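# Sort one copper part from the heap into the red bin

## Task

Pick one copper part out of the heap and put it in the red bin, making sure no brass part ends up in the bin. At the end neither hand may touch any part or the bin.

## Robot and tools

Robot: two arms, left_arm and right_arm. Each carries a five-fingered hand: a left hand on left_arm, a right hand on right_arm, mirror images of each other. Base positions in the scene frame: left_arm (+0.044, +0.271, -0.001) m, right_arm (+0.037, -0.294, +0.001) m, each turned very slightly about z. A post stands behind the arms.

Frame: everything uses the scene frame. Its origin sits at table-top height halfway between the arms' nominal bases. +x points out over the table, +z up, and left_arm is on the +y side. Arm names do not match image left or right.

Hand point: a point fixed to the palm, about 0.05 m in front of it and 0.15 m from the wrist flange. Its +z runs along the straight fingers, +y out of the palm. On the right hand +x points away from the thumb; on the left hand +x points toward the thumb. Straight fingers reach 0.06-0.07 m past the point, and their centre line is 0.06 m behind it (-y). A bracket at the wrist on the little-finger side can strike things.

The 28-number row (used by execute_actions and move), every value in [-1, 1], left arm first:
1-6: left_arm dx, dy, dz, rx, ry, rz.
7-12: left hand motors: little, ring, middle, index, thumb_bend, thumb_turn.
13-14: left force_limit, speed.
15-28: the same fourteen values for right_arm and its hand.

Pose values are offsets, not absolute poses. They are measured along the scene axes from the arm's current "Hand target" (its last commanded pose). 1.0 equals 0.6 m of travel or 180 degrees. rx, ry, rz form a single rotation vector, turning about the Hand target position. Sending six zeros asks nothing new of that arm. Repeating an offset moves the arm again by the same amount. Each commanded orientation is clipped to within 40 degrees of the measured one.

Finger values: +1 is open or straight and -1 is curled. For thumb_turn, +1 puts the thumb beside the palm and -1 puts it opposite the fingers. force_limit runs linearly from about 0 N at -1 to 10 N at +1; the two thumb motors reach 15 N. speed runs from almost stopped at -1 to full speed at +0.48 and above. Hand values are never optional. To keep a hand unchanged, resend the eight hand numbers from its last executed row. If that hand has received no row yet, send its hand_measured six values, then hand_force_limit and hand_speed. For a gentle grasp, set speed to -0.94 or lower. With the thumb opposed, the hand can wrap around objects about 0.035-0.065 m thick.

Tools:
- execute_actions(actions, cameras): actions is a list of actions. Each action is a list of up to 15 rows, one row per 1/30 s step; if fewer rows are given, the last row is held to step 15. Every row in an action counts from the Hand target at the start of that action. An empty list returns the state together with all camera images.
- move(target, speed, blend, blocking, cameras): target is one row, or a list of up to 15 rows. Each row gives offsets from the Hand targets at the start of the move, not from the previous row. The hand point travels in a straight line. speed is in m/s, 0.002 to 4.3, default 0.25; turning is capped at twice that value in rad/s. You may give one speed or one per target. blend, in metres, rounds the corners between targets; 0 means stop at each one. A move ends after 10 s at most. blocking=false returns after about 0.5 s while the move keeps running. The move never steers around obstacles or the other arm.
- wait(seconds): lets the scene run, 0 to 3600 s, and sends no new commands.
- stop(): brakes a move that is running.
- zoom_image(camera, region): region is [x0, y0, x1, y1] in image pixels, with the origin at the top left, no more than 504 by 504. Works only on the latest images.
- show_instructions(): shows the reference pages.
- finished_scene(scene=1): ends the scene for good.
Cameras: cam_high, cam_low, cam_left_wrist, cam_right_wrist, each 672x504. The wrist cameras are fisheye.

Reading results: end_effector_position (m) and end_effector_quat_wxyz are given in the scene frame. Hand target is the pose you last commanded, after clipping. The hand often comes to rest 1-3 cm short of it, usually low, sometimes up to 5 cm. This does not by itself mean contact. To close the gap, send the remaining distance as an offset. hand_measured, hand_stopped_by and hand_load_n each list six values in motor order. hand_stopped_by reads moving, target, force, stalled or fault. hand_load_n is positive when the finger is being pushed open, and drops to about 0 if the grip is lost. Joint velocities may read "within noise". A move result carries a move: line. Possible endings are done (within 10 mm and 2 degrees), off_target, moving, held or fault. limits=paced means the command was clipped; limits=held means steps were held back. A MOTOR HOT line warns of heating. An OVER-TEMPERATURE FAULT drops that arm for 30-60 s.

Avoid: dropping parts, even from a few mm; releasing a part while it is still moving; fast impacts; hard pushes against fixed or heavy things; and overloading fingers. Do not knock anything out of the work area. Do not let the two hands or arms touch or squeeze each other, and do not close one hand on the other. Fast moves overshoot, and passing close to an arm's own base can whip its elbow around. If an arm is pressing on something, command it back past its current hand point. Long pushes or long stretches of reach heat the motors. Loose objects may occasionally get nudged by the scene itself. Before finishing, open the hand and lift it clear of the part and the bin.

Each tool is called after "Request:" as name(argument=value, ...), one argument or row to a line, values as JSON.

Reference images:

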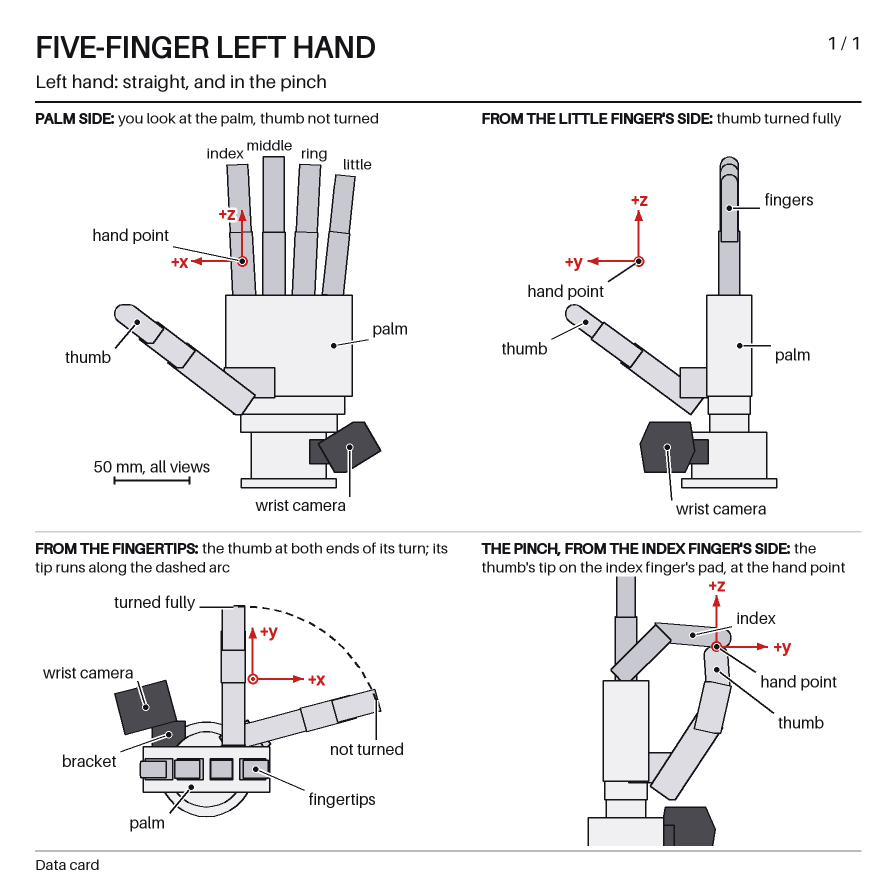

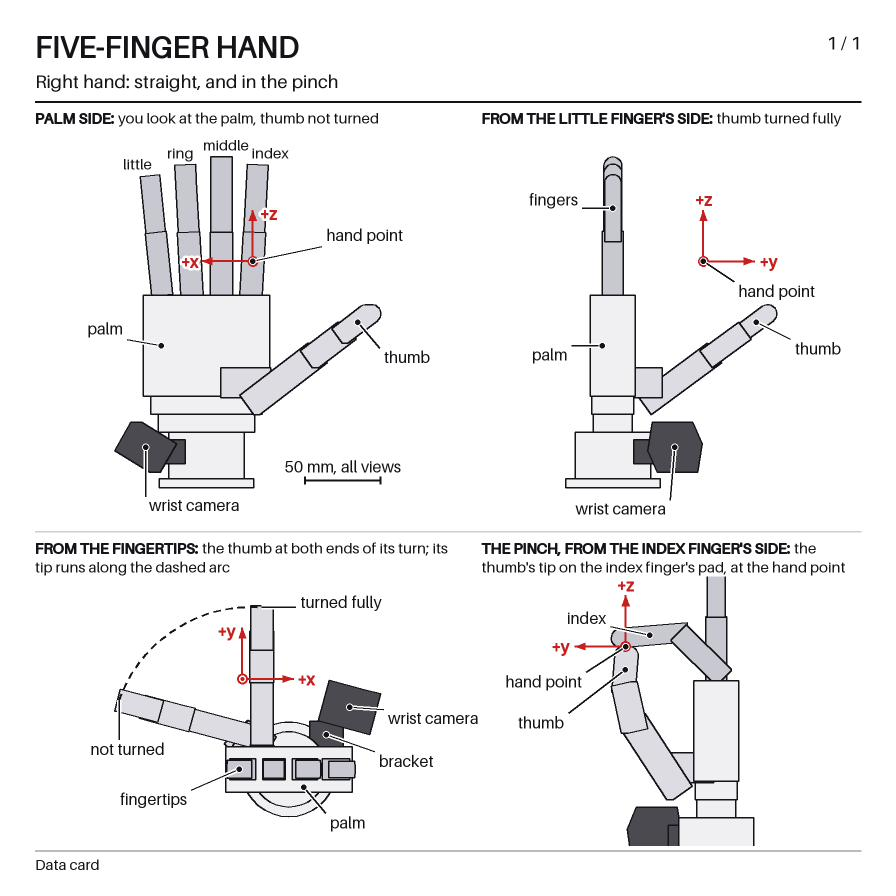

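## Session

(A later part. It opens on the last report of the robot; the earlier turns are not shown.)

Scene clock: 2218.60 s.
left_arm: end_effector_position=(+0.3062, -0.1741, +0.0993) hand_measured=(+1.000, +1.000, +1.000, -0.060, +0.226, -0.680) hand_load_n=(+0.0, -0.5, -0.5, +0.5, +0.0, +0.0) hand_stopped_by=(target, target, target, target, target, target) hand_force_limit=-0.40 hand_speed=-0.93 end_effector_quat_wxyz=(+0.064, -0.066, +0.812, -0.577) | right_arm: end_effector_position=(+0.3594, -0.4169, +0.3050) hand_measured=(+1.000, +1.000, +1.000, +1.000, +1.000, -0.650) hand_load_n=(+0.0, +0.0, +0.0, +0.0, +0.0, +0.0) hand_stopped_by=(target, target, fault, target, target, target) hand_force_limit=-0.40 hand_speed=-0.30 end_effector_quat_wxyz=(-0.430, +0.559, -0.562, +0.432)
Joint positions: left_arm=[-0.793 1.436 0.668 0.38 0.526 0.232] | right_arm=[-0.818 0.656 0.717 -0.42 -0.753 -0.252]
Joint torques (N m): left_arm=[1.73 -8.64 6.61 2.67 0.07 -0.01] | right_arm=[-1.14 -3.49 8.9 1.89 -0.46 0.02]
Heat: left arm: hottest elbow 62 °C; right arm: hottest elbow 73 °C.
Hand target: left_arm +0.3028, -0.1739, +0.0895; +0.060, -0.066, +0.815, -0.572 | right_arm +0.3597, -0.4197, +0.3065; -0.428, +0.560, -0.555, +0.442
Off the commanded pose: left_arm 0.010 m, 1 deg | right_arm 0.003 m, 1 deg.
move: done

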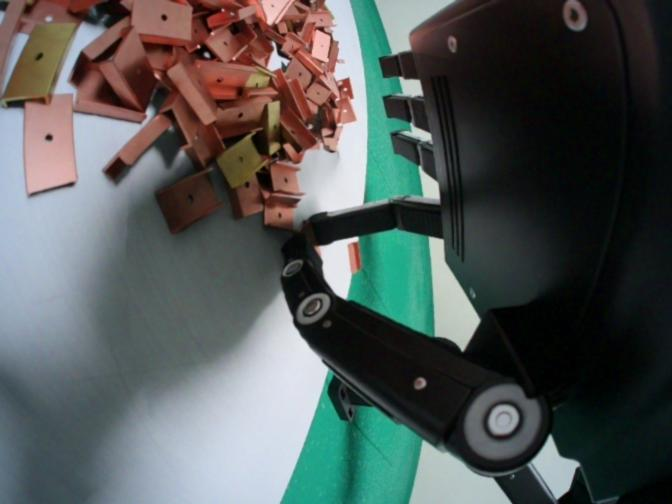

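Request:
move(
  target=[
    [0,0,-0.012,0,0,0,1,1,1,-0.06,0.225,-0.68,-0.4,-0.93,0,0,0,0,0,0,1,1,1,1,1,-0.65,-0.4,-0.3],
  ],
  speed=0.04,
)

Request:
move(
  target=[
    [0,0,0,0,0,0,1,1,1,-0.13,0.225,-0.68,-0.35,-0.94,0,0,0,0,0,0,1,1,1,1,1,-0.65,-0.4,-0.3],
  ],
  speed=0.04,
  cameras=["cam_left_wrist"],
)

Request:
zoom_image(
  camera="cam_left_wrist",
  region=[260, 190, 360, 265],
)

Scene clock: 2224.23 s.
left_arm: end_effector_position=(+0.3073, -0.1761, +0.0991) hand_measured=(+1.000, +1.000, +1.000, -0.060, +0.226, -0.680) hand_load_n=(+0.0, +0.0, +0.0, +0.0, +0.0, +0.0) hand_stopped_by=(target, target, target, target, target, target) hand_force_limit=-0.40 hand_speed=-0.93 end_effector_quat_wxyz=(+0.066, -0.063, +0.808, -0.582) | right_arm: end_effector_position=(+0.3594, -0.4169, +0.3050) hand_measured=(+1.000, +1.000, +1.000, +1.000, +1.000, -0.650) hand_load_n=(+0.0, +0.0, -0.5, +0.0, +0.0, +0.0) hand_stopped_by=(target, target, fault, target, target, target) hand_force_limit=-0.40 hand_speed=-0.30 end_effector_quat_wxyz=(-0.430, +0.559, -0.562, +0.432)
Joint positions: left_arm=[-0.793 1.444 0.665 0.407 0.529 0.23] | right_arm=[-0.818 0.656 0.717 -0.42 -0.753 -0.252]
Joint torques (N m): left_arm=[1.73 -8.12 6.23 2.59 -0.05 0.01] | right_arm=[-1.14 -3.55 8.88 1.94 -0.47 0.02]
Heat: left arm: hottest elbow 61 °C; right arm: hottest elbow 73 °C.
Hand target: left_arm +0.3029, -0.1740, +0.0826; +0.060, -0.066, +0.815, -0.572 | right_arm +0.3597, -0.4197, +0.3065; -0.428, +0.560, -0.555, +0.442
Off the commanded pose: left_arm 0.017 m, 2 deg | right_arm 0.003 m, 1 deg.
move: off_target (left_arm)

Scene clock: 2224.90 s.
left_arm: end_effector_position=(+0.3075, -0.1763, +0.0990) hand_measured=(+1.000, +1.000, +1.000, -0.126, +0.226, -0.680) hand_load_n=(+0.0, +0.0, +0.0, +3.5, +0.0, +0.0) hand_stopped_by=(target, target, target, force, target, target) hand_force_limit=-0.35 hand_speed=-0.94 end_effector_quat_wxyz=(+0.066, -0.063, +0.808, -0.582) | right_arm: end_effector_position=(+0.3594, -0.4169, +0.3050) hand_measured=(+1.000, +1.000, +1.000, +1.000, +1.000, -0.650) hand_load_n=(+0.0, +0.0, +0.0, +0.0, +0.0, +0.0) hand_stopped_by=(target, target, fault, target, target, target) hand_force_limit=-0.40 hand_speed=-0.30 end_effector_quat_wxyz=(-0.430, +0.559, -0.562, +0.432)
Joint positions: left_arm=[-0.793 1.446 0.665 0.41 0.529 0.23] | right_arm=[-0.818 0.656 0.717 -0.42 -0.753 -0.252]
Joint torques (N m): left_arm=[1.73 -8.18 6.24 2.48 -0.05 0.01] | right_arm=[-1.03 -3.37 8.88 1.89 -0.47 0.02]
Heat: left arm: hottest elbow 61 °C; right arm: hottest elbow 73 °C.
Hand target: left_arm +0.3029, -0.1741, +0.0826; +0.060, -0.066, +0.815, -0.572 | right_arm +0.3597, -0.4197, +0.3065; -0.428, +0.560, -0.555, +0.442
Off the commanded pose: left_arm 0.017 m, 2 deg | right_arm 0.003 m, 1 deg.
move: done

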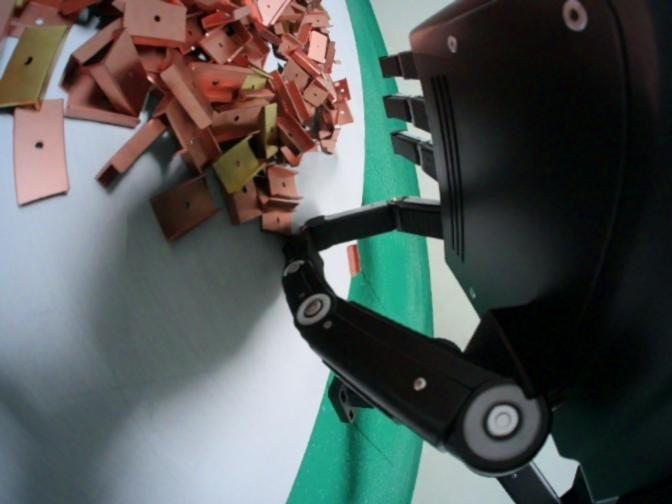

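Scaled by 5.040 from the camera's image (finer frame: 960x720).

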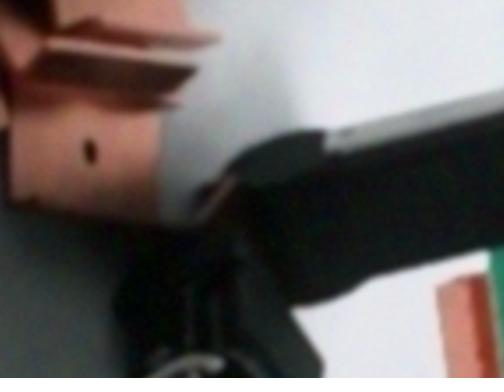

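Request:
move(
  target=[
    [0,0,0,0,0,0,1,1,1,-0.16,0.225,-0.68,-0.05,-0.95,0,0,0,0,0,0,1,1,1,1,1,-0.65,-0.4,-0.3],
  ],
  speed=0.04,
  cameras=["cam_left_wrist"],
)

Request:
zoom_image(
  camera="cam_left_wrist",
  region=[260, 190, 360, 265],
)

Scene clock: 2230.93 s.
left_arm: end_effector_position=(+0.3076, -0.1764, +0.0992) hand_measured=(+1.000, +1.000, +1.000, -0.134, +0.226, -0.680) hand_load_n=(+0.0, +0.0, -0.5, +4.0, +0.0, +0.0) hand_stopped_by=(target, target, target, force, target, target) hand_force_limit=-0.05 hand_speed=-0.95 end_effector_quat_wxyz=(+0.066, -0.063, +0.808, -0.583) | right_arm: end_effector_position=(+0.3594, -0.4169, +0.3050) hand_measured=(+1.000, +1.000, +1.000, +1.000, +1.000, -0.650) hand_load_n=(+0.0, +0.0, +0.0, -0.5, +0.0, +0.0) hand_stopped_by=(target, target, fault, target, target, target) hand_force_limit=-0.40 hand_speed=-0.30 end_effector_quat_wxyz=(-0.430, +0.559, -0.562, +0.432)
Joint positions: left_arm=[-0.793 1.446 0.665 0.411 0.529 0.23] | right_arm=[-0.818 0.656 0.717 -0.42 -0.753 -0.252]
Joint torques (N m): left_arm=[1.79 -8.12 6.24 2.43 -0.05 0.01] | right_arm=[-1.08 -3.43 8.87 1.91 -0.47 0.01]
Heat: left arm: hottest elbow 60 °C; right arm: hottest elbow 73 °C.
Hand target: left_arm +0.3029, -0.1741, +0.0826; +0.060, -0.066, +0.815, -0.572 | right_arm +0.3597, -0.4197, +0.3065; -0.428, +0.560, -0.555, +0.442
Off the commanded pose: left_arm 0.017 m, 2 deg | right_arm 0.003 m, 1 deg.
move: done

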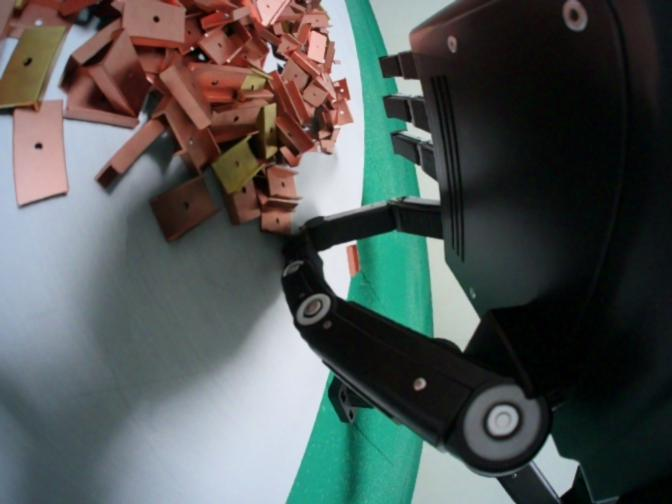

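Scaled by 5.040 from the camera's image (finer frame: 960x720).

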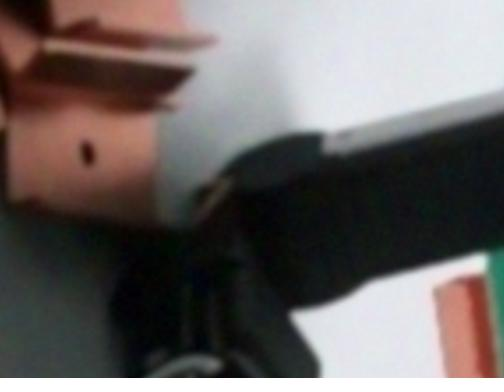

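Request:
move(
  target=[
    [0.008,-0.02,0.115,0,0,0,1,1,1,-0.16,0.225,-0.68,-0.05,-0.95,0,0,0,0,0,0,1,1,1,1,1,-0.65,-0.4,-0.3],
  ],
  speed=0.15,
  cameras=["cam_left_wrist"],
)

Request:
zoom_image(
  camera="cam_left_wrist",
  region=[220, 170, 380, 290],
)

Scene clock: 2235.53 s.
left_arm: end_effector_position=(+0.3057, -0.1725, +0.1344) hand_measured=(+1.000, +1.000, +1.000, -0.134, +0.226, -0.680) hand_load_n=(+0.0, +0.0, +0.0, +0.0, +0.0, +0.0) hand_stopped_by=(target, target, target, force, target, target) hand_force_limit=-0.05 hand_speed=-0.95 end_effector_quat_wxyz=(+0.057, -0.075, +0.821, -0.563) | right_arm: end_effector_position=(+0.3594, -0.4169, +0.3050) hand_measured=(+1.000, +1.000, +1.000, +1.000, +1.000, -0.650) hand_load_n=(+0.0, +0.0, +0.0, -0.5, +0.0, +0.0) hand_stopped_by=(target, target, fault, target, target, target) hand_force_limit=-0.40 hand_speed=-0.30 end_effector_quat_wxyz=(-0.430, +0.559, -0.562, +0.432)
Joint positions: left_arm=[-0.795 1.353 0.731 0.195 0.516 0.23] | right_arm=[-0.818 0.656 0.717 -0.42 -0.753 -0.252]
Joint torques (N m): left_arm=[1.03 -9.93 10.43 1.83 0.05 -0.04] | right_arm=[-1.14 -3.49 8.85 1.91 -0.46 0.02]
Heat: left arm: hottest elbow 60 °C; right arm: hottest elbow 73 °C.
Hand target: left_arm +0.3078, -0.1860, +0.1515; +0.060, -0.066, +0.815, -0.572 | right_arm +0.3597, -0.4197, +0.3065; -0.428, +0.560, -0.555, +0.442
Off the commanded pose: left_arm 0.022 m, 2 deg | right_arm 0.003 m, 1 deg.
move: off_target (left_arm)

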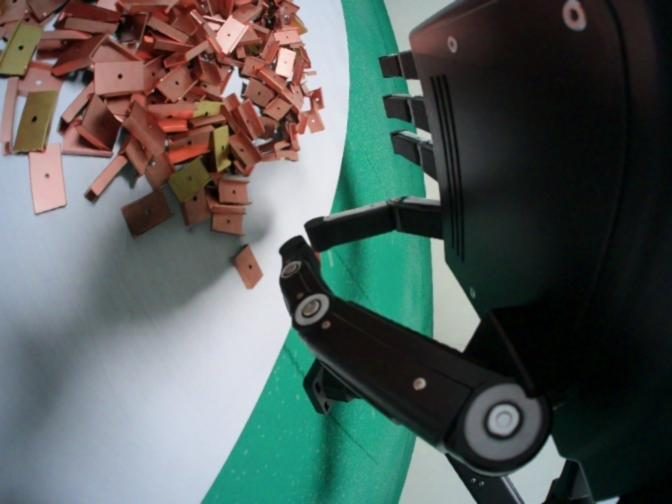

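Scaled by 3.150 from the camera's image (finer frame: 960x720).

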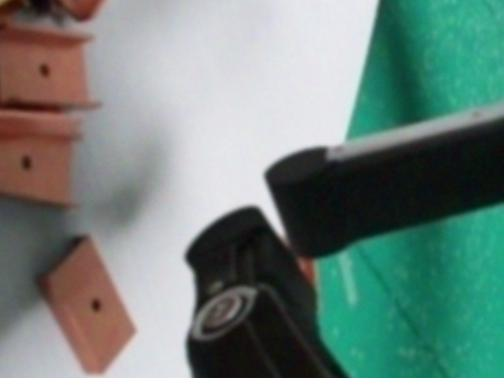

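Request:
move(
  target=[
    [0,0.0,0.0,0,0,0,1,1,1,-0.1,0.18,-0.52,-0.3,-0.3,0,0,0,0,0,0,1,1,1,1,1,-0.65,-0.4,-0.3],
  ],
  speed=0.05,
  cameras=["cam_left_wrist"],
)

Request:
zoom_image(
  camera="cam_left_wrist",
  region=[220, 170, 380, 290],
)

Scene clock: 2252.50 s.
left_arm: end_effector_position=(+0.3057, -0.1725, +0.1344) hand_measured=(+1.000, +1.000, +1.000, -0.100, +0.180, -0.520) hand_load_n=(+0.5, -0.5, -0.5, +0.0, +0.0, +0.0) hand_stopped_by=(target, target, target, target, target, target) hand_force_limit=-0.30 hand_speed=-0.30 end_effector_quat_wxyz=(+0.057, -0.075, +0.821, -0.563) | right_arm: end_effector_position=(+0.3594, -0.4169, +0.3050) hand_measured=(+1.000, +1.000, +1.000, +1.000, +1.000, -0.650) hand_load_n=(+0.0, +0.0, +0.0, +0.0, +0.0, +0.0) hand_stopped_by=(target, target, fault, target, target, target) hand_force_limit=-0.40 hand_speed=-0.30 end_effector_quat_wxyz=(-0.430, +0.559, -0.562, +0.432)
Joint positions: left_arm=[-0.795 1.353 0.731 0.195 0.516 0.23] | right_arm=[-0.818 0.656 0.717 -0.42 -0.753 -0.252]
Joint torques (N m): left_arm=[1.03 -9.93 10.43 1.83 0.05 -0.05] | right_arm=[-1.14 -3.55 8.91 1.92 -0.46 0.03]
Heat: left arm: hottest elbow 62 °C; right arm: hottest elbow 73 °C.
Hand target: left_arm +0.3078, -0.1860, +0.1515; +0.060, -0.066, +0.815, -0.572 | right_arm +0.3597, -0.4197, +0.3065; -0.428, +0.560, -0.555, +0.442
Off the commanded pose: left_arm 0.022 m, 2 deg | right_arm 0.003 m, 1 deg.
move: done

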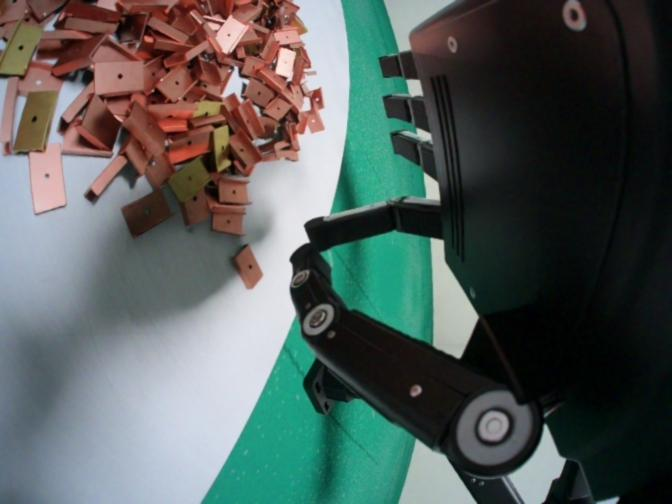

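Scaled by 3.150 from the camera's image (finer frame: 960x720).

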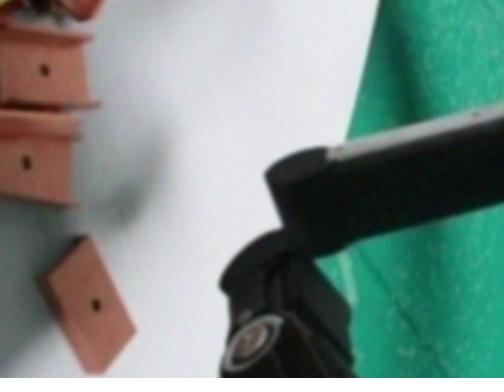

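Request:
wait(
  seconds=0.1,
  cameras=["cam_low", "cam_high"],
)

Request:
zoom_image(
  camera="cam_high",
  region=[330, 140, 510, 290],
)

Request:
zoom_image(
  camera="cam_low",
  region=[150, 160, 350, 260],
)

Scene clock: 2277.10 s.
left_arm: end_effector_position=(+0.3057, -0.1725, +0.1344) hand_measured=(+1.000, +1.000, +1.000, -0.100, +0.180, -0.520) hand_load_n=(+0.0, +0.0, -0.5, +0.0, +0.0, +0.0) hand_stopped_by=(target, target, target, target, target, target) hand_force_limit=-0.30 hand_speed=-0.30 end_effector_quat_wxyz=(+0.057, -0.075, +0.821, -0.563) | right_arm: end_effector_position=(+0.3594, -0.4169, +0.3050) hand_measured=(+1.000, +1.000, +1.000, +1.000, +1.000, -0.650) hand_load_n=(+0.0, -0.5, +0.0, +0.0, +0.0, +0.0) hand_stopped_by=(target, target, fault, target, target, target) hand_force_limit=-0.40 hand_speed=-0.30 end_effector_quat_wxyz=(-0.430, +0.559, -0.562, +0.432)
Joint positions: left_arm=[-0.795 1.353 0.731 0.195 0.516 0.23] | right_arm=[-0.818 0.656 0.717 -0.42 -0.753 -0.252]
Joint torques (N m): left_arm=[0.97 -9.99 10.43 1.83 0.05 -0.05] | right_arm=[-1.2 -3.49 8.87 1.89 -0.47 0.01]
Heat: left arm: hottest elbow 65 °C; right arm: hottest elbow 73 °C.
Hand target: left_arm +0.3078, -0.1860, +0.1515; +0.060, -0.066, +0.815, -0.572 | right_arm +0.3597, -0.4197, +0.3065; -0.428, +0.560, -0.555, +0.442
Off the commanded pose: left_arm 0.022 m, 2 deg | right_arm 0.003 m, 1 deg.
wait: 0.10 s; at rest from the start
Images, in order (width x height): cam_high 672x504, cam_low 672x504.

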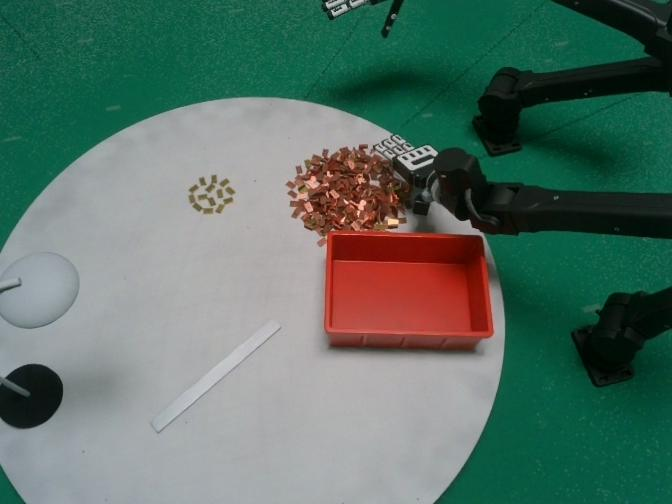

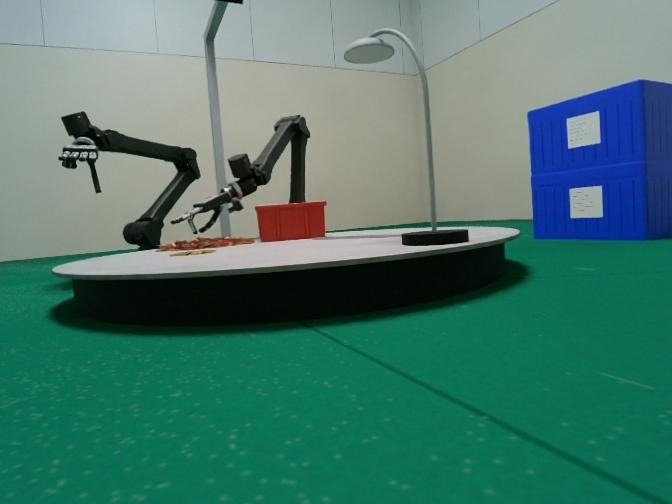

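Scaled by 2.800.

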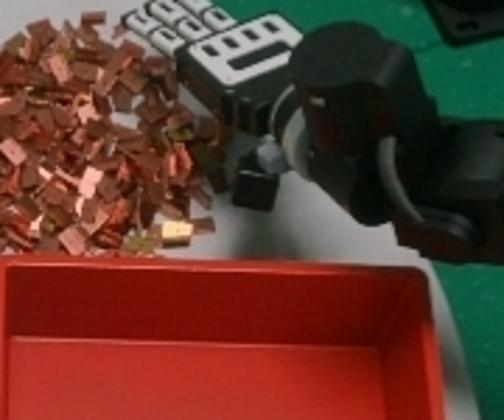

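Scaled by 2.520.

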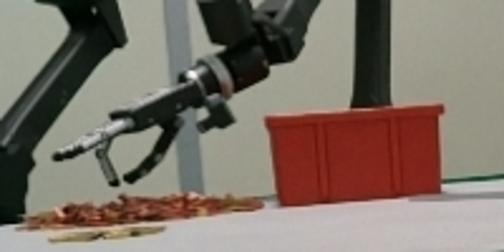

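Request:
move(
  target=[
    [-0.0355,0.03,-0.02,0,0,0,1,1,1,0.22,0.24,-0.52,-0.3,-0.3,0,0,0,0,0,0,1,1,1,1,1,-0.65,-0.4,-0.3],
    [-0.0355,0.03,-0.069,0,0,0,1,1,1,0.22,0.24,-0.52,-0.3,-0.3,0,0,0,0,0,0,1,1,1,1,1,-0.65,-0.4,-0.3],
  ],
  speed=0.08,
  cameras=["cam_left_wrist"],
)

Request:
zoom_image(
  camera="cam_left_wrist",
  region=[220, 170, 380, 290],
)

Scene clock: 2287.27 s.
left_arm: end_effector_position=(+0.2917, -0.1625, +0.1096) hand_measured=(+1.000, +1.000, +1.000, +0.220, +0.240, -0.520) hand_load_n=(+0.0, -0.5, +0.0, +0.0, +0.0, +0.0) hand_stopped_by=(target, target, target, target, target, target) hand_force_limit=-0.30 hand_speed=-0.30 end_effector_quat_wxyz=(+0.062, -0.071, +0.818, -0.568) | right_arm: end_effector_position=(+0.3594, -0.4169, +0.3050) hand_measured=(+1.000, +1.000, +1.000, +1.000, +1.000, -0.650) hand_load_n=(+0.0, -0.5, +0.0, +0.0, +0.0, +0.0) hand_stopped_by=(target, target, fault, target, target, target) hand_force_limit=-0.40 hand_speed=-0.30 end_effector_quat_wxyz=(-0.430, +0.559, -0.562, +0.432)
Joint positions: left_arm=[-0.805 1.359 0.643 0.308 0.506 0.23] | right_arm=[-0.818 0.656 0.717 -0.42 -0.753 -0.252]
Joint torques (N m): left_arm=[0.97 -8.82 7.34 2.99 0.03 -0.08] | right_arm=[-1.14 -3.55 8.87 1.92 -0.47 0.01]
Heat: left arm: hottest elbow 65 °C; right arm: hottest elbow 73 °C.
Hand target: left_arm +0.2865, -0.1680, +0.1100; +0.060, -0.066, +0.815, -0.572 | right_arm +0.3597, -0.4197, +0.3065; -0.428, +0.560, -0.555, +0.442
Off the commanded pose: left_arm 0.008 m, 1 deg | right_arm 0.003 m, 1 deg.
move: done

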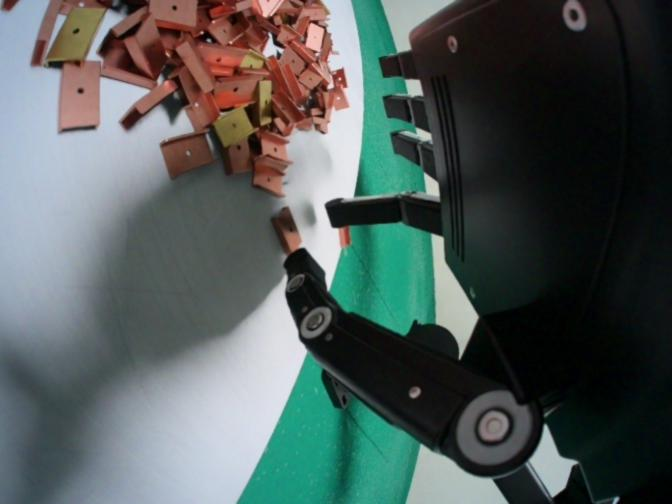

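Scaled by 3.150 from the camera's image (finer frame: 960x720).

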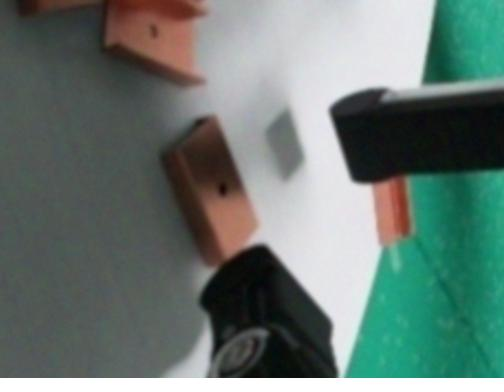

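Request:
move(
  target=[
    [0.0,0.003,-0.023,0,0,0,1,1,1,0.15,0.24,-0.52,-0.3,-0.3,0,0,0,0,0,0,1,1,1,1,1,-0.65,-0.4,-0.3],
  ],
  speed=0.05,
  cameras=["cam_left_wrist"],
)

Request:
zoom_image(
  camera="cam_left_wrist",
  region=[260, 190, 360, 265],
)

Scene clock: 2296.33 s.
left_arm: end_effector_position=(+0.2915, -0.1624, +0.0993) hand_measured=(+1.000, +1.000, +1.000, +0.150, +0.240, -0.520) hand_load_n=(+0.0, +0.0, -0.5, +0.0, +0.5, +0.0) hand_stopped_by=(target, target, target, target, target, target) hand_force_limit=-0.30 hand_speed=-0.30 end_effector_quat_wxyz=(+0.064, -0.069, +0.816, -0.571) | right_arm: end_effector_position=(+0.3594, -0.4169, +0.3050) hand_measured=(+1.000, +1.000, +1.000, +1.000, +1.000, -0.650) hand_load_n=(+0.0, +0.0, -0.5, +0.0, +0.0, +0.0) hand_stopped_by=(target, target, fault, target, target, target) hand_force_limit=-0.40 hand_speed=-0.30 end_effector_quat_wxyz=(-0.430, +0.559, -0.562, +0.432)
Joint positions: left_arm=[-0.805 1.384 0.626 0.358 0.507 0.229] | right_arm=[-0.818 0.656 0.717 -0.42 -0.753 -0.252]
Joint torques (N m): left_arm=[1.26 -8.53 6.97 2.95 0.14 -0.06] | right_arm=[-1.2 -3.55 8.87 1.91 -0.47 0.02]
Heat: left arm: hottest elbow 65 °C; right arm: hottest elbow 73 °C.
Hand target: left_arm +0.2865, -0.1661, +0.0961; +0.060, -0.066, +0.815, -0.572 | right_arm +0.3597, -0.4197, +0.3065; -0.428, +0.560, -0.555, +0.442
Off the commanded pose: left_arm 0.007 m, 1 deg | right_arm 0.003 m, 1 deg.
move: done

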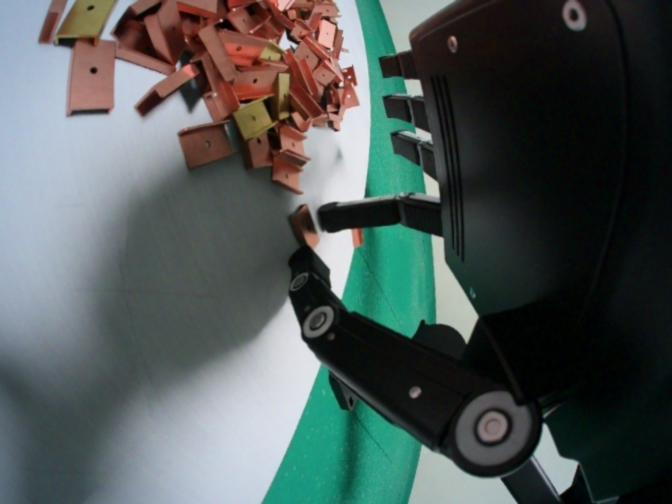

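Scaled by 5.040 from the camera's image (finer frame: 960x720).

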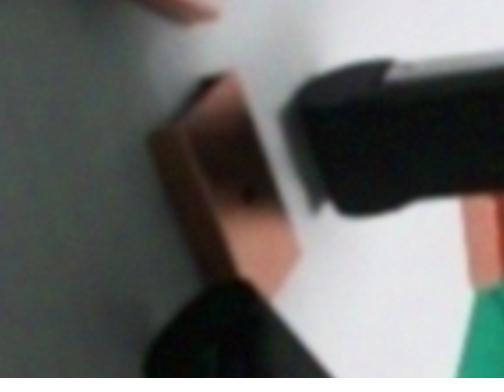

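Request:
move(
  target=[
    [0.0,-0.006,-0.006,0,0,0,1,1,1,0.0,0.24,-0.55,-0.4,-0.9,0,0,0,0,0,0,1,1,1,1,1,-0.65,-0.4,-0.3],
  ],
  speed=0.05,
  cameras=["cam_left_wrist"],
)

Request:
zoom_image(
  camera="cam_left_wrist",
  region=[260, 190, 360, 265],
)

Scene clock: 2308.23 s.
left_arm: end_effector_position=(+0.2923, -0.1652, +0.0993) hand_measured=(+1.000, +1.000, +1.000, +0.000, +0.240, -0.550) hand_load_n=(+0.0, +0.0, +0.0, +1.0, +0.0, +0.5) hand_stopped_by=(target, target, target, target, target, target) hand_force_limit=-0.40 hand_speed=-0.90 end_effector_quat_wxyz=(+0.066, -0.068, +0.813, -0.574) | right_arm: end_effector_position=(+0.3594, -0.4169, +0.3050) hand_measured=(+1.000, +1.000, +1.000, +1.000, +1.000, -0.650) hand_load_n=(+0.0, +0.0, +0.0, +0.0, +0.0, +0.0) hand_stopped_by=(target, target, fault, target, target, target) hand_force_limit=-0.40 hand_speed=-0.30 end_effector_quat_wxyz=(-0.430, +0.559, -0.562, +0.432)
Joint positions: left_arm=[-0.808 1.392 0.626 0.378 0.504 0.227] | right_arm=[-0.818 0.656 0.717 -0.42 -0.753 -0.252]
Joint torques (N m): left_arm=[1.03 -7.82 7.1 2.7 -0.01 -0.07] | right_arm=[-1.08 -3.55 8.88 1.91 -0.47 0.02]
Heat: left arm: hottest elbow 63 °C; right arm: hottest elbow 73 °C.
Hand target: left_arm +0.2865, -0.1697, +0.0925; +0.060, -0.066, +0.815, -0.572 | right_arm +0.3597, -0.4197, +0.3065; -0.428, +0.560, -0.555, +0.442
Off the commanded pose: left_arm 0.010 m, 1 deg | right_arm 0.003 m, 1 deg.
move: done

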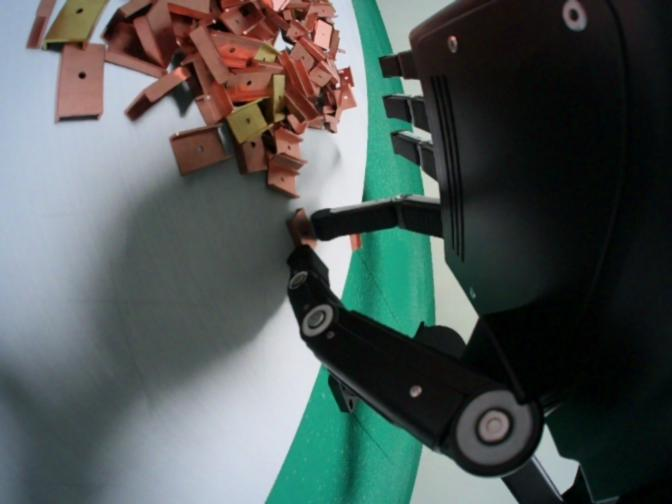

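Scaled by 5.040 from the camera's image (finer frame: 960x720).

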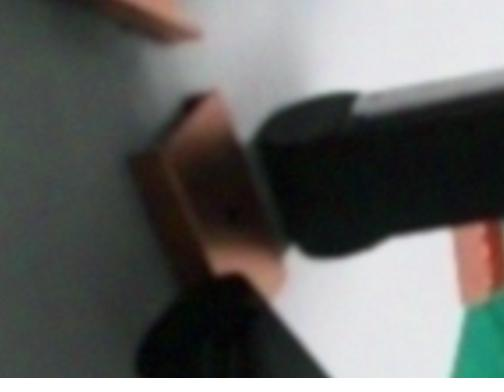

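Request:
move(
  target=[
    [0.0,0,0,0,0,0,1,1,1,-0.07,0.24,-0.55,-0.4,-0.93,0,0,0,0,0,0,1,1,1,1,1,-0.65,-0.4,-0.3],
  ],
  speed=0.05,
  cameras=["cam_left_wrist"],
)

Request:
zoom_image(
  camera="cam_left_wrist",
  region=[260, 190, 360, 265],
)

Scene clock: 2313.50 s.
left_arm: end_effector_position=(+0.2924, -0.1653, +0.0994) hand_measured=(+1.000, +1.000, +1.000, -0.070, +0.240, -0.550) hand_load_n=(+0.0, +0.0, +0.0, +0.5, +0.0, +0.0) hand_stopped_by=(target, target, target, target, target, target) hand_force_limit=-0.40 hand_speed=-0.93 end_effector_quat_wxyz=(+0.066, -0.068, +0.813, -0.575) | right_arm: end_effector_position=(+0.3594, -0.4169, +0.3050) hand_measured=(+1.000, +1.000, +1.000, +1.000, +1.000, -0.650) hand_load_n=(+0.0, +0.0, +0.0, +0.0, +0.0, +0.0) hand_stopped_by=(target, target, fault, target, target, target) hand_force_limit=-0.40 hand_speed=-0.30 end_effector_quat_wxyz=(-0.430, +0.559, -0.562, +0.432)
Joint positions: left_arm=[-0.808 1.392 0.626 0.379 0.504 0.227] | right_arm=[-0.818 0.656 0.717 -0.42 -0.753 -0.252]
Joint torques (N m): left_arm=[0.97 -7.88 7.12 2.67 0 -0.07] | right_arm=[-1.14 -3.55 8.85 1.91 -0.47 0.01]
Heat: left arm: hottest elbow 63 °C; right arm: hottest elbow 73 °C.
Hand target: left_arm +0.2865, -0.1697, +0.0924; +0.060, -0.066, +0.815, -0.572 | right_arm +0.3597, -0.4197, +0.3065; -0.428, +0.560, -0.555, +0.442
Off the commanded pose: left_arm 0.010 m, 1 deg | right_arm 0.003 m, 1 deg.
move: done

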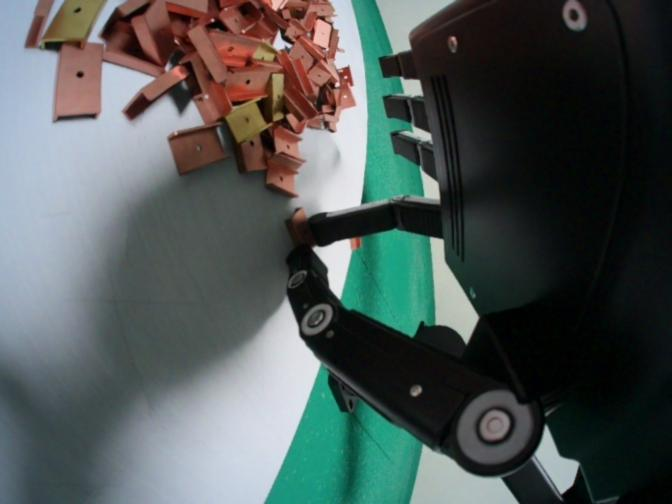

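Scaled by 5.040 from the camera's image (finer frame: 960x720).

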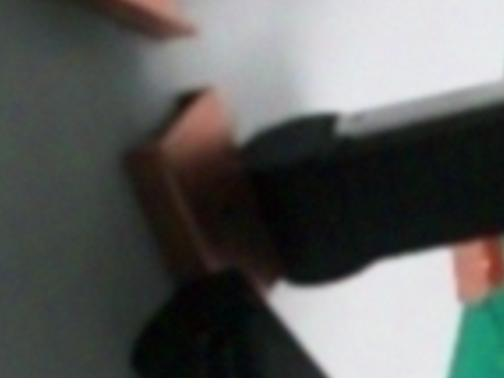

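Request:
move(
  target=[
    [0.0,0,0,0,0,0,1,1,1,0.2,0.24,-0.55,-0.4,-0.3,0,0,0,0,0,0,1,1,1,1,1,-0.65,-0.4,-0.3],
    [0.005,0.0,0.03,0,0,0,1,1,1,0.2,0.24,-0.55,-0.4,-0.3,0,0,0,0,0,0,1,1,1,1,1,-0.65,-0.4,-0.3],
    [0.0317,0.01,0.03,0,0,0,1,1,1,0.2,0.24,-0.55,-0.4,-0.3,0,0,0,0,0,0,1,1,1,1,1,-0.65,-0.4,-0.3],
    [0.0317,0.01,0.012,0,0,0,1,1,1,0.2,0.24,-0.55,-0.4,-0.3,0,0,0,0,0,0,1,1,1,1,1,-0.65,-0.4,-0.3],
  ],
  speed=0.08,
  cameras=["cam_left_wrist"],
)

Request:
zoom_image(
  camera="cam_left_wrist",
  region=[220, 170, 380, 290],
)

Scene clock: 2331.87 s.
left_arm: end_effector_position=(+0.2896, -0.1587, +0.0981) hand_measured=(+1.000, +1.000, +1.000, +0.200, +0.240, -0.550) hand_load_n=(+0.0, +0.0, +0.0, +0.0, -1.0, +1.0) hand_stopped_by=(target, target, target, target, target, target) hand_force_limit=-0.40 hand_speed=-0.30 end_effector_quat_wxyz=(+0.049, -0.066, +0.818, -0.570) | right_arm: end_effector_position=(+0.3594, -0.4169, +0.3050) hand_measured=(+1.000, +1.000, +1.000, +1.000, +1.000, -0.650) hand_load_n=(+0.0, -0.5, +0.0, +0.0, +0.0, +0.0) hand_stopped_by=(target, target, fault, target, target, target) hand_force_limit=-0.40 hand_speed=-0.30 end_effector_quat_wxyz=(-0.430, +0.559, -0.562, +0.432)
Joint positions: left_arm=[-0.789 1.386 0.629 0.339 0.548 0.233] | right_arm=[-0.818 0.656 0.717 -0.42 -0.753 -0.252]
Joint torques (N m): left_arm=[3.25 -7.06 9.11 2.63 0.06 0.09] | right_arm=[-1.08 -3.49 8.88 1.92 -0.47 0.02]
Heat: left arm: hottest elbow 62 °C; right arm: hottest elbow 73 °C.
Hand target: left_arm +0.3056, -0.1638, +0.0999; +0.060, -0.066, +0.815, -0.572 | right_arm +0.3597, -0.4197, +0.3065; -0.428, +0.560, -0.555, +0.442
Off the commanded pose: left_arm 0.017 m, 1 deg | right_arm 0.003 m, 1 deg.
move: off_target (left_arm)

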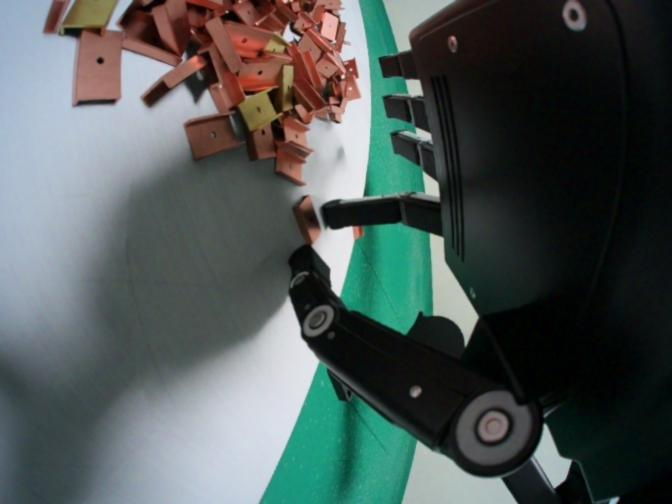

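Scaled by 3.150 from the camera's image (finer frame: 960x720).

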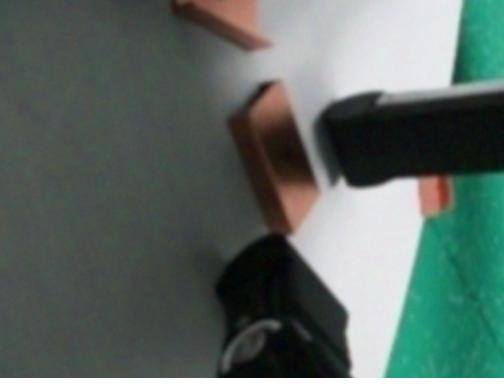

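Request:
move(
  target=[
    [0.0,0,0.05,0,0,0,1,1,1,0.2,0.24,-0.58,-0.4,-0.3,0,0,0,0,0,0,1,1,1,1,1,-0.65,-0.4,-0.3],
    [0.0,-0.012,0.05,0,0,0,1,1,1,0.2,0.24,-0.58,-0.4,-0.3,0,0,0,0,0,0,1,1,1,1,1,-0.65,-0.4,-0.3],
    [0.0,-0.012,0.01,0,0,0,1,1,1,0.2,0.24,-0.58,-0.4,-0.3,0,0,0,0,0,0,1,1,1,1,1,-0.65,-0.4,-0.3],
  ],
  speed=0.1,
  cameras=["cam_left_wrist"],
)

Request:
zoom_image(
  camera="cam_left_wrist",
  region=[220, 170, 380, 290],
)

Scene clock: 2341.93 s.
left_arm: end_effector_position=(+0.2988, -0.1654, +0.0996) hand_measured=(+1.000, +1.000, +1.000, +0.200, +0.240, -0.580) hand_load_n=(-0.5, +0.0, +0.0, +0.0, +0.0, +0.0) hand_stopped_by=(target, target, target, target, target, target) hand_force_limit=-0.40 hand_speed=-0.30 end_effector_quat_wxyz=(+0.052, -0.070, +0.821, -0.565) | right_arm: end_effector_position=(+0.3594, -0.4169, +0.3050) hand_measured=(+1.000, +1.000, +1.000, +1.000, +1.000, -0.650) hand_load_n=(+0.0, +0.0, +0.0, +0.0, +0.0, +0.0) hand_stopped_by=(target, target, fault, target, target, target) hand_force_limit=-0.40 hand_speed=-0.30 end_effector_quat_wxyz=(-0.430, +0.559, -0.562, +0.432)
Joint positions: left_arm=[-0.789 1.406 0.664 0.315 0.536 0.235] | right_arm=[-0.818 0.656 0.717 -0.42 -0.753 -0.252]
Joint torques (N m): left_arm=[2.26 -9.35 8.17 2.91 0.07 0] | right_arm=[-1.14 -3.6 8.9 1.92 -0.47 0.02]
Heat: left arm: hottest elbow 63 °C; right arm: hottest elbow 73 °C.
Hand target: left_arm +0.3055, -0.1709, +0.1058; +0.060, -0.066, +0.815, -0.572 | right_arm +0.3597, -0.4197, +0.3065; -0.428, +0.560, -0.555, +0.442
Off the commanded pose: left_arm 0.011 m, 1 deg | right_arm 0.003 m, 1 deg.
move: off_target (left_arm)

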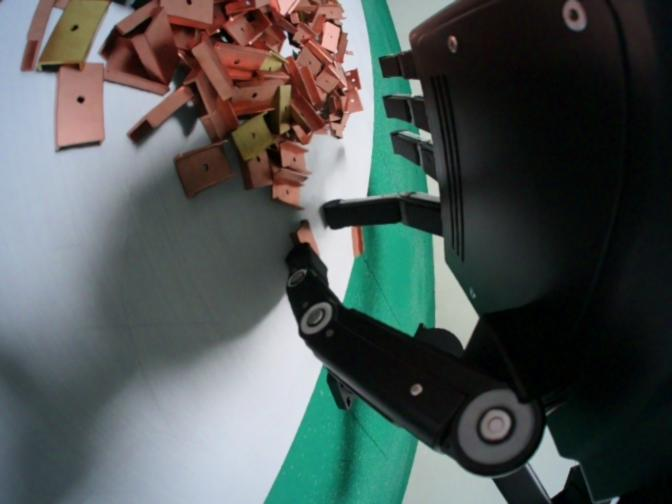

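Scaled by 3.150 from the camera's image (finer frame: 960x720).

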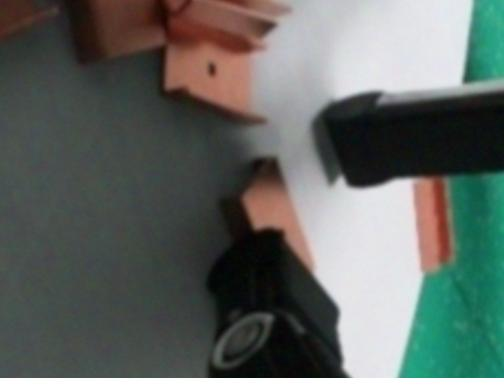

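Request:
move(
  target=[
    [0.0,0,-0.013,0,0,0,1,1,1,0.15,0.24,-0.58,-0.4,-0.3,0,0,0,0,0,0,1,1,1,1,1,-0.65,-0.4,-0.3],
  ],
  speed=0.05,
  cameras=["cam_left_wrist"],
)

Request:
zoom_image(
  camera="cam_left_wrist",
  region=[260, 190, 360, 265],
)

Scene clock: 2348.07 s.
left_arm: end_effector_position=(+0.3016, -0.1684, +0.0992) hand_measured=(+1.000, +1.000, +1.000, +0.150, +0.240, -0.580) hand_load_n=(+0.0, -0.5, +0.0, +0.0, -0.5, +0.0) hand_stopped_by=(target, target, target, target, target, target) hand_force_limit=-0.40 hand_speed=-0.30 end_effector_quat_wxyz=(+0.056, -0.067, +0.817, -0.570) | right_arm: end_effector_position=(+0.3594, -0.4169, +0.3050) hand_measured=(+1.000, +1.000, +1.000, +1.000, +1.000, -0.650) hand_load_n=(+0.0, -0.5, +0.0, +0.0, +0.0, +0.0) hand_stopped_by=(target, target, fault, target, target, target) hand_force_limit=-0.40 hand_speed=-0.30 end_effector_quat_wxyz=(-0.430, +0.559, -0.562, +0.432)
Joint positions: left_arm=[-0.789 1.418 0.664 0.343 0.536 0.235] | right_arm=[-0.818 0.656 0.717 -0.42 -0.753 -0.252]
Joint torques (N m): left_arm=[2.14 -8.82 7.36 2.91 0.05 0] | right_arm=[-1.03 -3.6 8.85 1.92 -0.47 0.02]
Heat: left arm: hottest elbow 62 °C; right arm: hottest elbow 73 °C.
Hand target: left_arm +0.3056, -0.1709, +0.0980; +0.060, -0.066, +0.815, -0.572 | right_arm +0.3597, -0.4197, +0.3065; -0.428, +0.560, -0.555, +0.442
Off the commanded pose: left_arm 0.005 m, 1 deg | right_arm 0.003 m, 1 deg.
move: done

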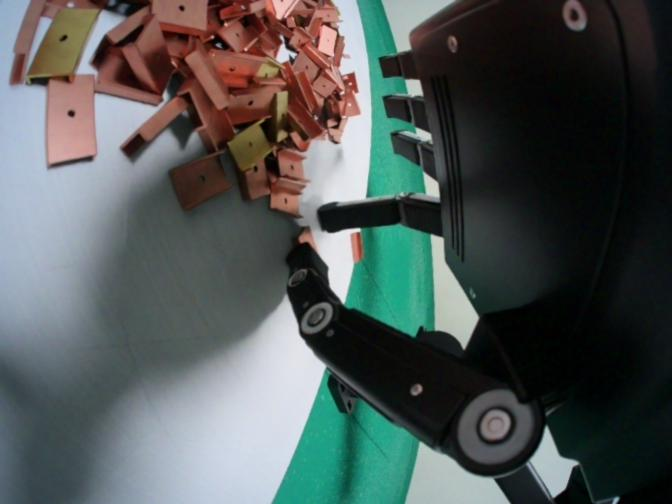

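Scaled by 5.040 from the camera's image (finer frame: 960x720).

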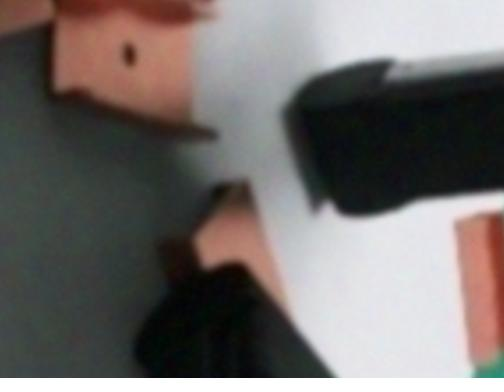

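Request:
move(
  target=[
    [0.0,0,0.04,0,0,0,1,1,1,0.2,0.24,-0.58,-0.4,-0.3,0,0,0,0,0,0,1,1,1,1,1,-0.65,-0.4,-0.3],
    [-0.0225,0.0,0.04,0,0,0,1,1,1,0.2,0.24,-0.58,-0.4,-0.3,0,0,0,0,0,0,1,1,1,1,1,-0.65,-0.4,-0.3],
    [-0.0225,0.0,0.01,0,0,0,1,1,1,0.2,0.24,-0.58,-0.4,-0.3,0,0,0,0,0,0,1,1,1,1,1,-0.65,-0.4,-0.3],
  ],
  speed=0.1,
  cameras=["cam_left_wrist"],
)

Request:
zoom_image(
  camera="cam_left_wrist",
  region=[260, 190, 360, 265],
)

Scene clock: 2364.47 s.
left_arm: end_effector_position=(+0.2974, -0.1662, +0.1065) hand_measured=(+1.000, +1.000, +1.000, +0.200, +0.240, -0.580) hand_load_n=(+0.0, -0.5, +0.0, +0.0, +0.0, +0.0) hand_stopped_by=(target, target, target, target, target, target) hand_force_limit=-0.40 hand_speed=-0.30 end_effector_quat_wxyz=(+0.064, -0.069, +0.816, -0.570) | right_arm: end_effector_position=(+0.3594, -0.4169, +0.3050) hand_measured=(+1.000, +1.000, +1.000, +1.000, +1.000, -0.650) hand_load_n=(+0.0, +0.0, +0.0, +0.0, +0.0, +0.0) hand_stopped_by=(target, target, fault, target, target, target) hand_force_limit=-0.40 hand_speed=-0.30 end_effector_quat_wxyz=(-0.430, +0.559, -0.562, +0.432)
Joint positions: left_arm=[-0.8 1.384 0.653 0.328 0.512 0.233] | right_arm=[-0.818 0.656 0.717 -0.42 -0.753 -0.252]
Joint torques (N m): left_arm=[0.97 -8.82 7.13 2.99 0.03 -0.09] | right_arm=[-1.08 -3.55 8.88 1.91 -0.47 0.03]
Heat: left arm: hottest elbow 61 °C; right arm: hottest elbow 73 °C.
Hand target: left_arm +0.2919, -0.1710, +0.1040; +0.060, -0.066, +0.815, -0.572 | right_arm +0.3597, -0.4197, +0.3065; -0.428, +0.560, -0.555, +0.442
Off the commanded pose: left_arm 0.008 m, 1 deg | right_arm 0.003 m, 1 deg.
move: done

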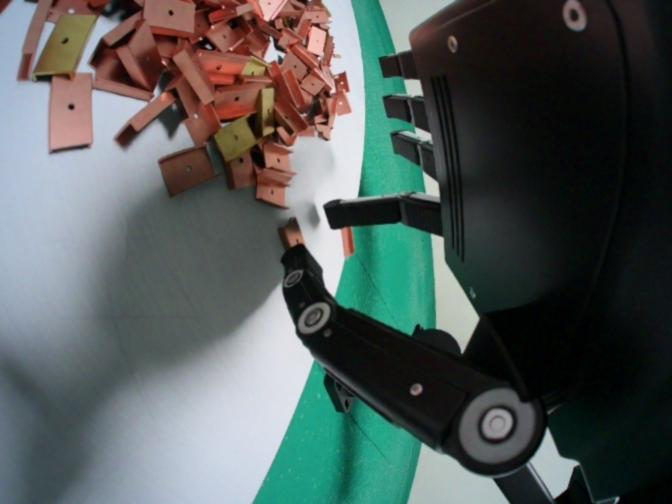

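Scaled by 5.040 from the camera's image (finer frame: 960x720).

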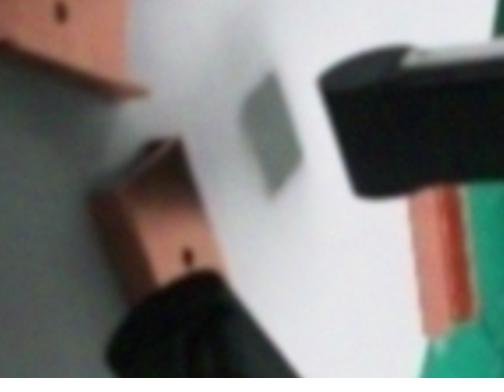

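Request:
move(
  target=[
    [-0.004,-0.0095,0,0,0,0,1,1,1,0.15,0.24,-0.58,-0.4,-0.3,0,0,0,0,0,0,1,1,1,1,1,-0.65,-0.4,-0.3],
    [-0.004,-0.0095,-0.014,0,0,0,1,1,1,0.15,0.24,-0.58,-0.4,-0.3,0,0,0,0,0,0,1,1,1,1,1,-0.65,-0.4,-0.3],
  ],
  speed=0.06,
  cameras=["cam_left_wrist"],
)

Request:
zoom_image(
  camera="cam_left_wrist",
  region=[260, 190, 360, 265],
)

Scene clock: 2371.27 s.
left_arm: end_effector_position=(+0.2958, -0.1731, +0.1001) hand_measured=(+1.000, +1.000, +1.000, +0.150, +0.240, -0.580) hand_load_n=(+0.0, +0.0, +0.0, +0.0, +0.0, +0.0) hand_stopped_by=(target, target, target, target, target, target) hand_force_limit=-0.40 hand_speed=-0.30 end_effector_quat_wxyz=(+0.065, -0.068, +0.815, -0.572) | right_arm: end_effector_position=(+0.3594, -0.4169, +0.3050) hand_measured=(+1.000, +1.000, +1.000, +1.000, +1.000, -0.650) hand_load_n=(+0.0, +0.0, +0.0, +0.0, +0.0, +0.0) hand_stopped_by=(target, target, fault, target, target, target) hand_force_limit=-0.40 hand_speed=-0.30 end_effector_quat_wxyz=(-0.430, +0.559, -0.562, +0.432)
Joint positions: left_arm=[-0.816 1.411 0.653 0.362 0.498 0.227] | right_arm=[-0.818 0.656 0.717 -0.42 -0.753 -0.252]
Joint torques (N m): left_arm=[1.08 -8.88 6.79 2.93 0.03 -0.1] | right_arm=[-1.03 -3.55 8.85 1.91 -0.46 0.02]
Heat: left arm: hottest elbow 61 °C; right arm: hottest elbow 74 °C.
Hand target: left_arm +0.2896, -0.1767, +0.0956; +0.060, -0.066, +0.815, -0.572 | right_arm +0.3597, -0.4197, +0.3065; -0.428, +0.560, -0.555, +0.442
Off the commanded pose: left_arm 0.008 m, 1 deg | right_arm 0.003 m, 1 deg.
move: done

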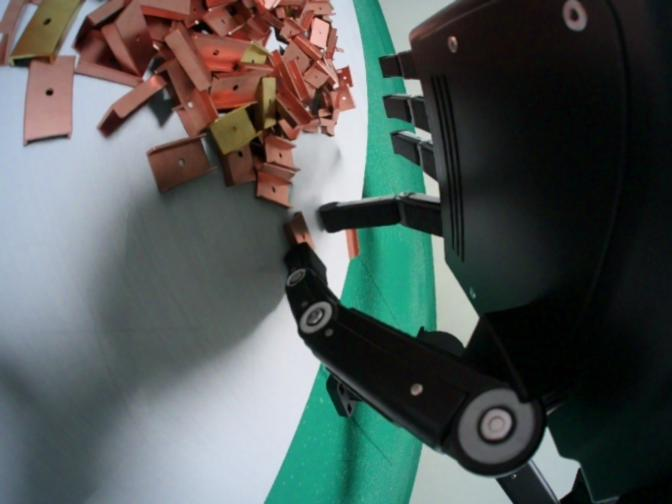

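Scaled by 5.040 from the camera's image (finer frame: 960x720).

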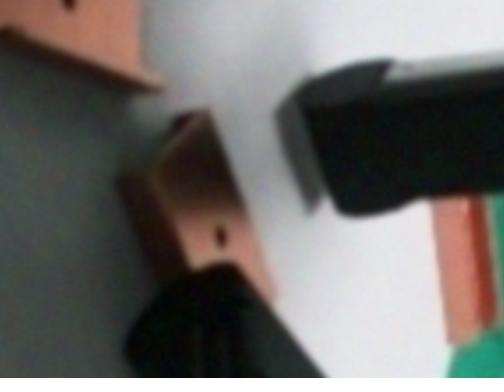

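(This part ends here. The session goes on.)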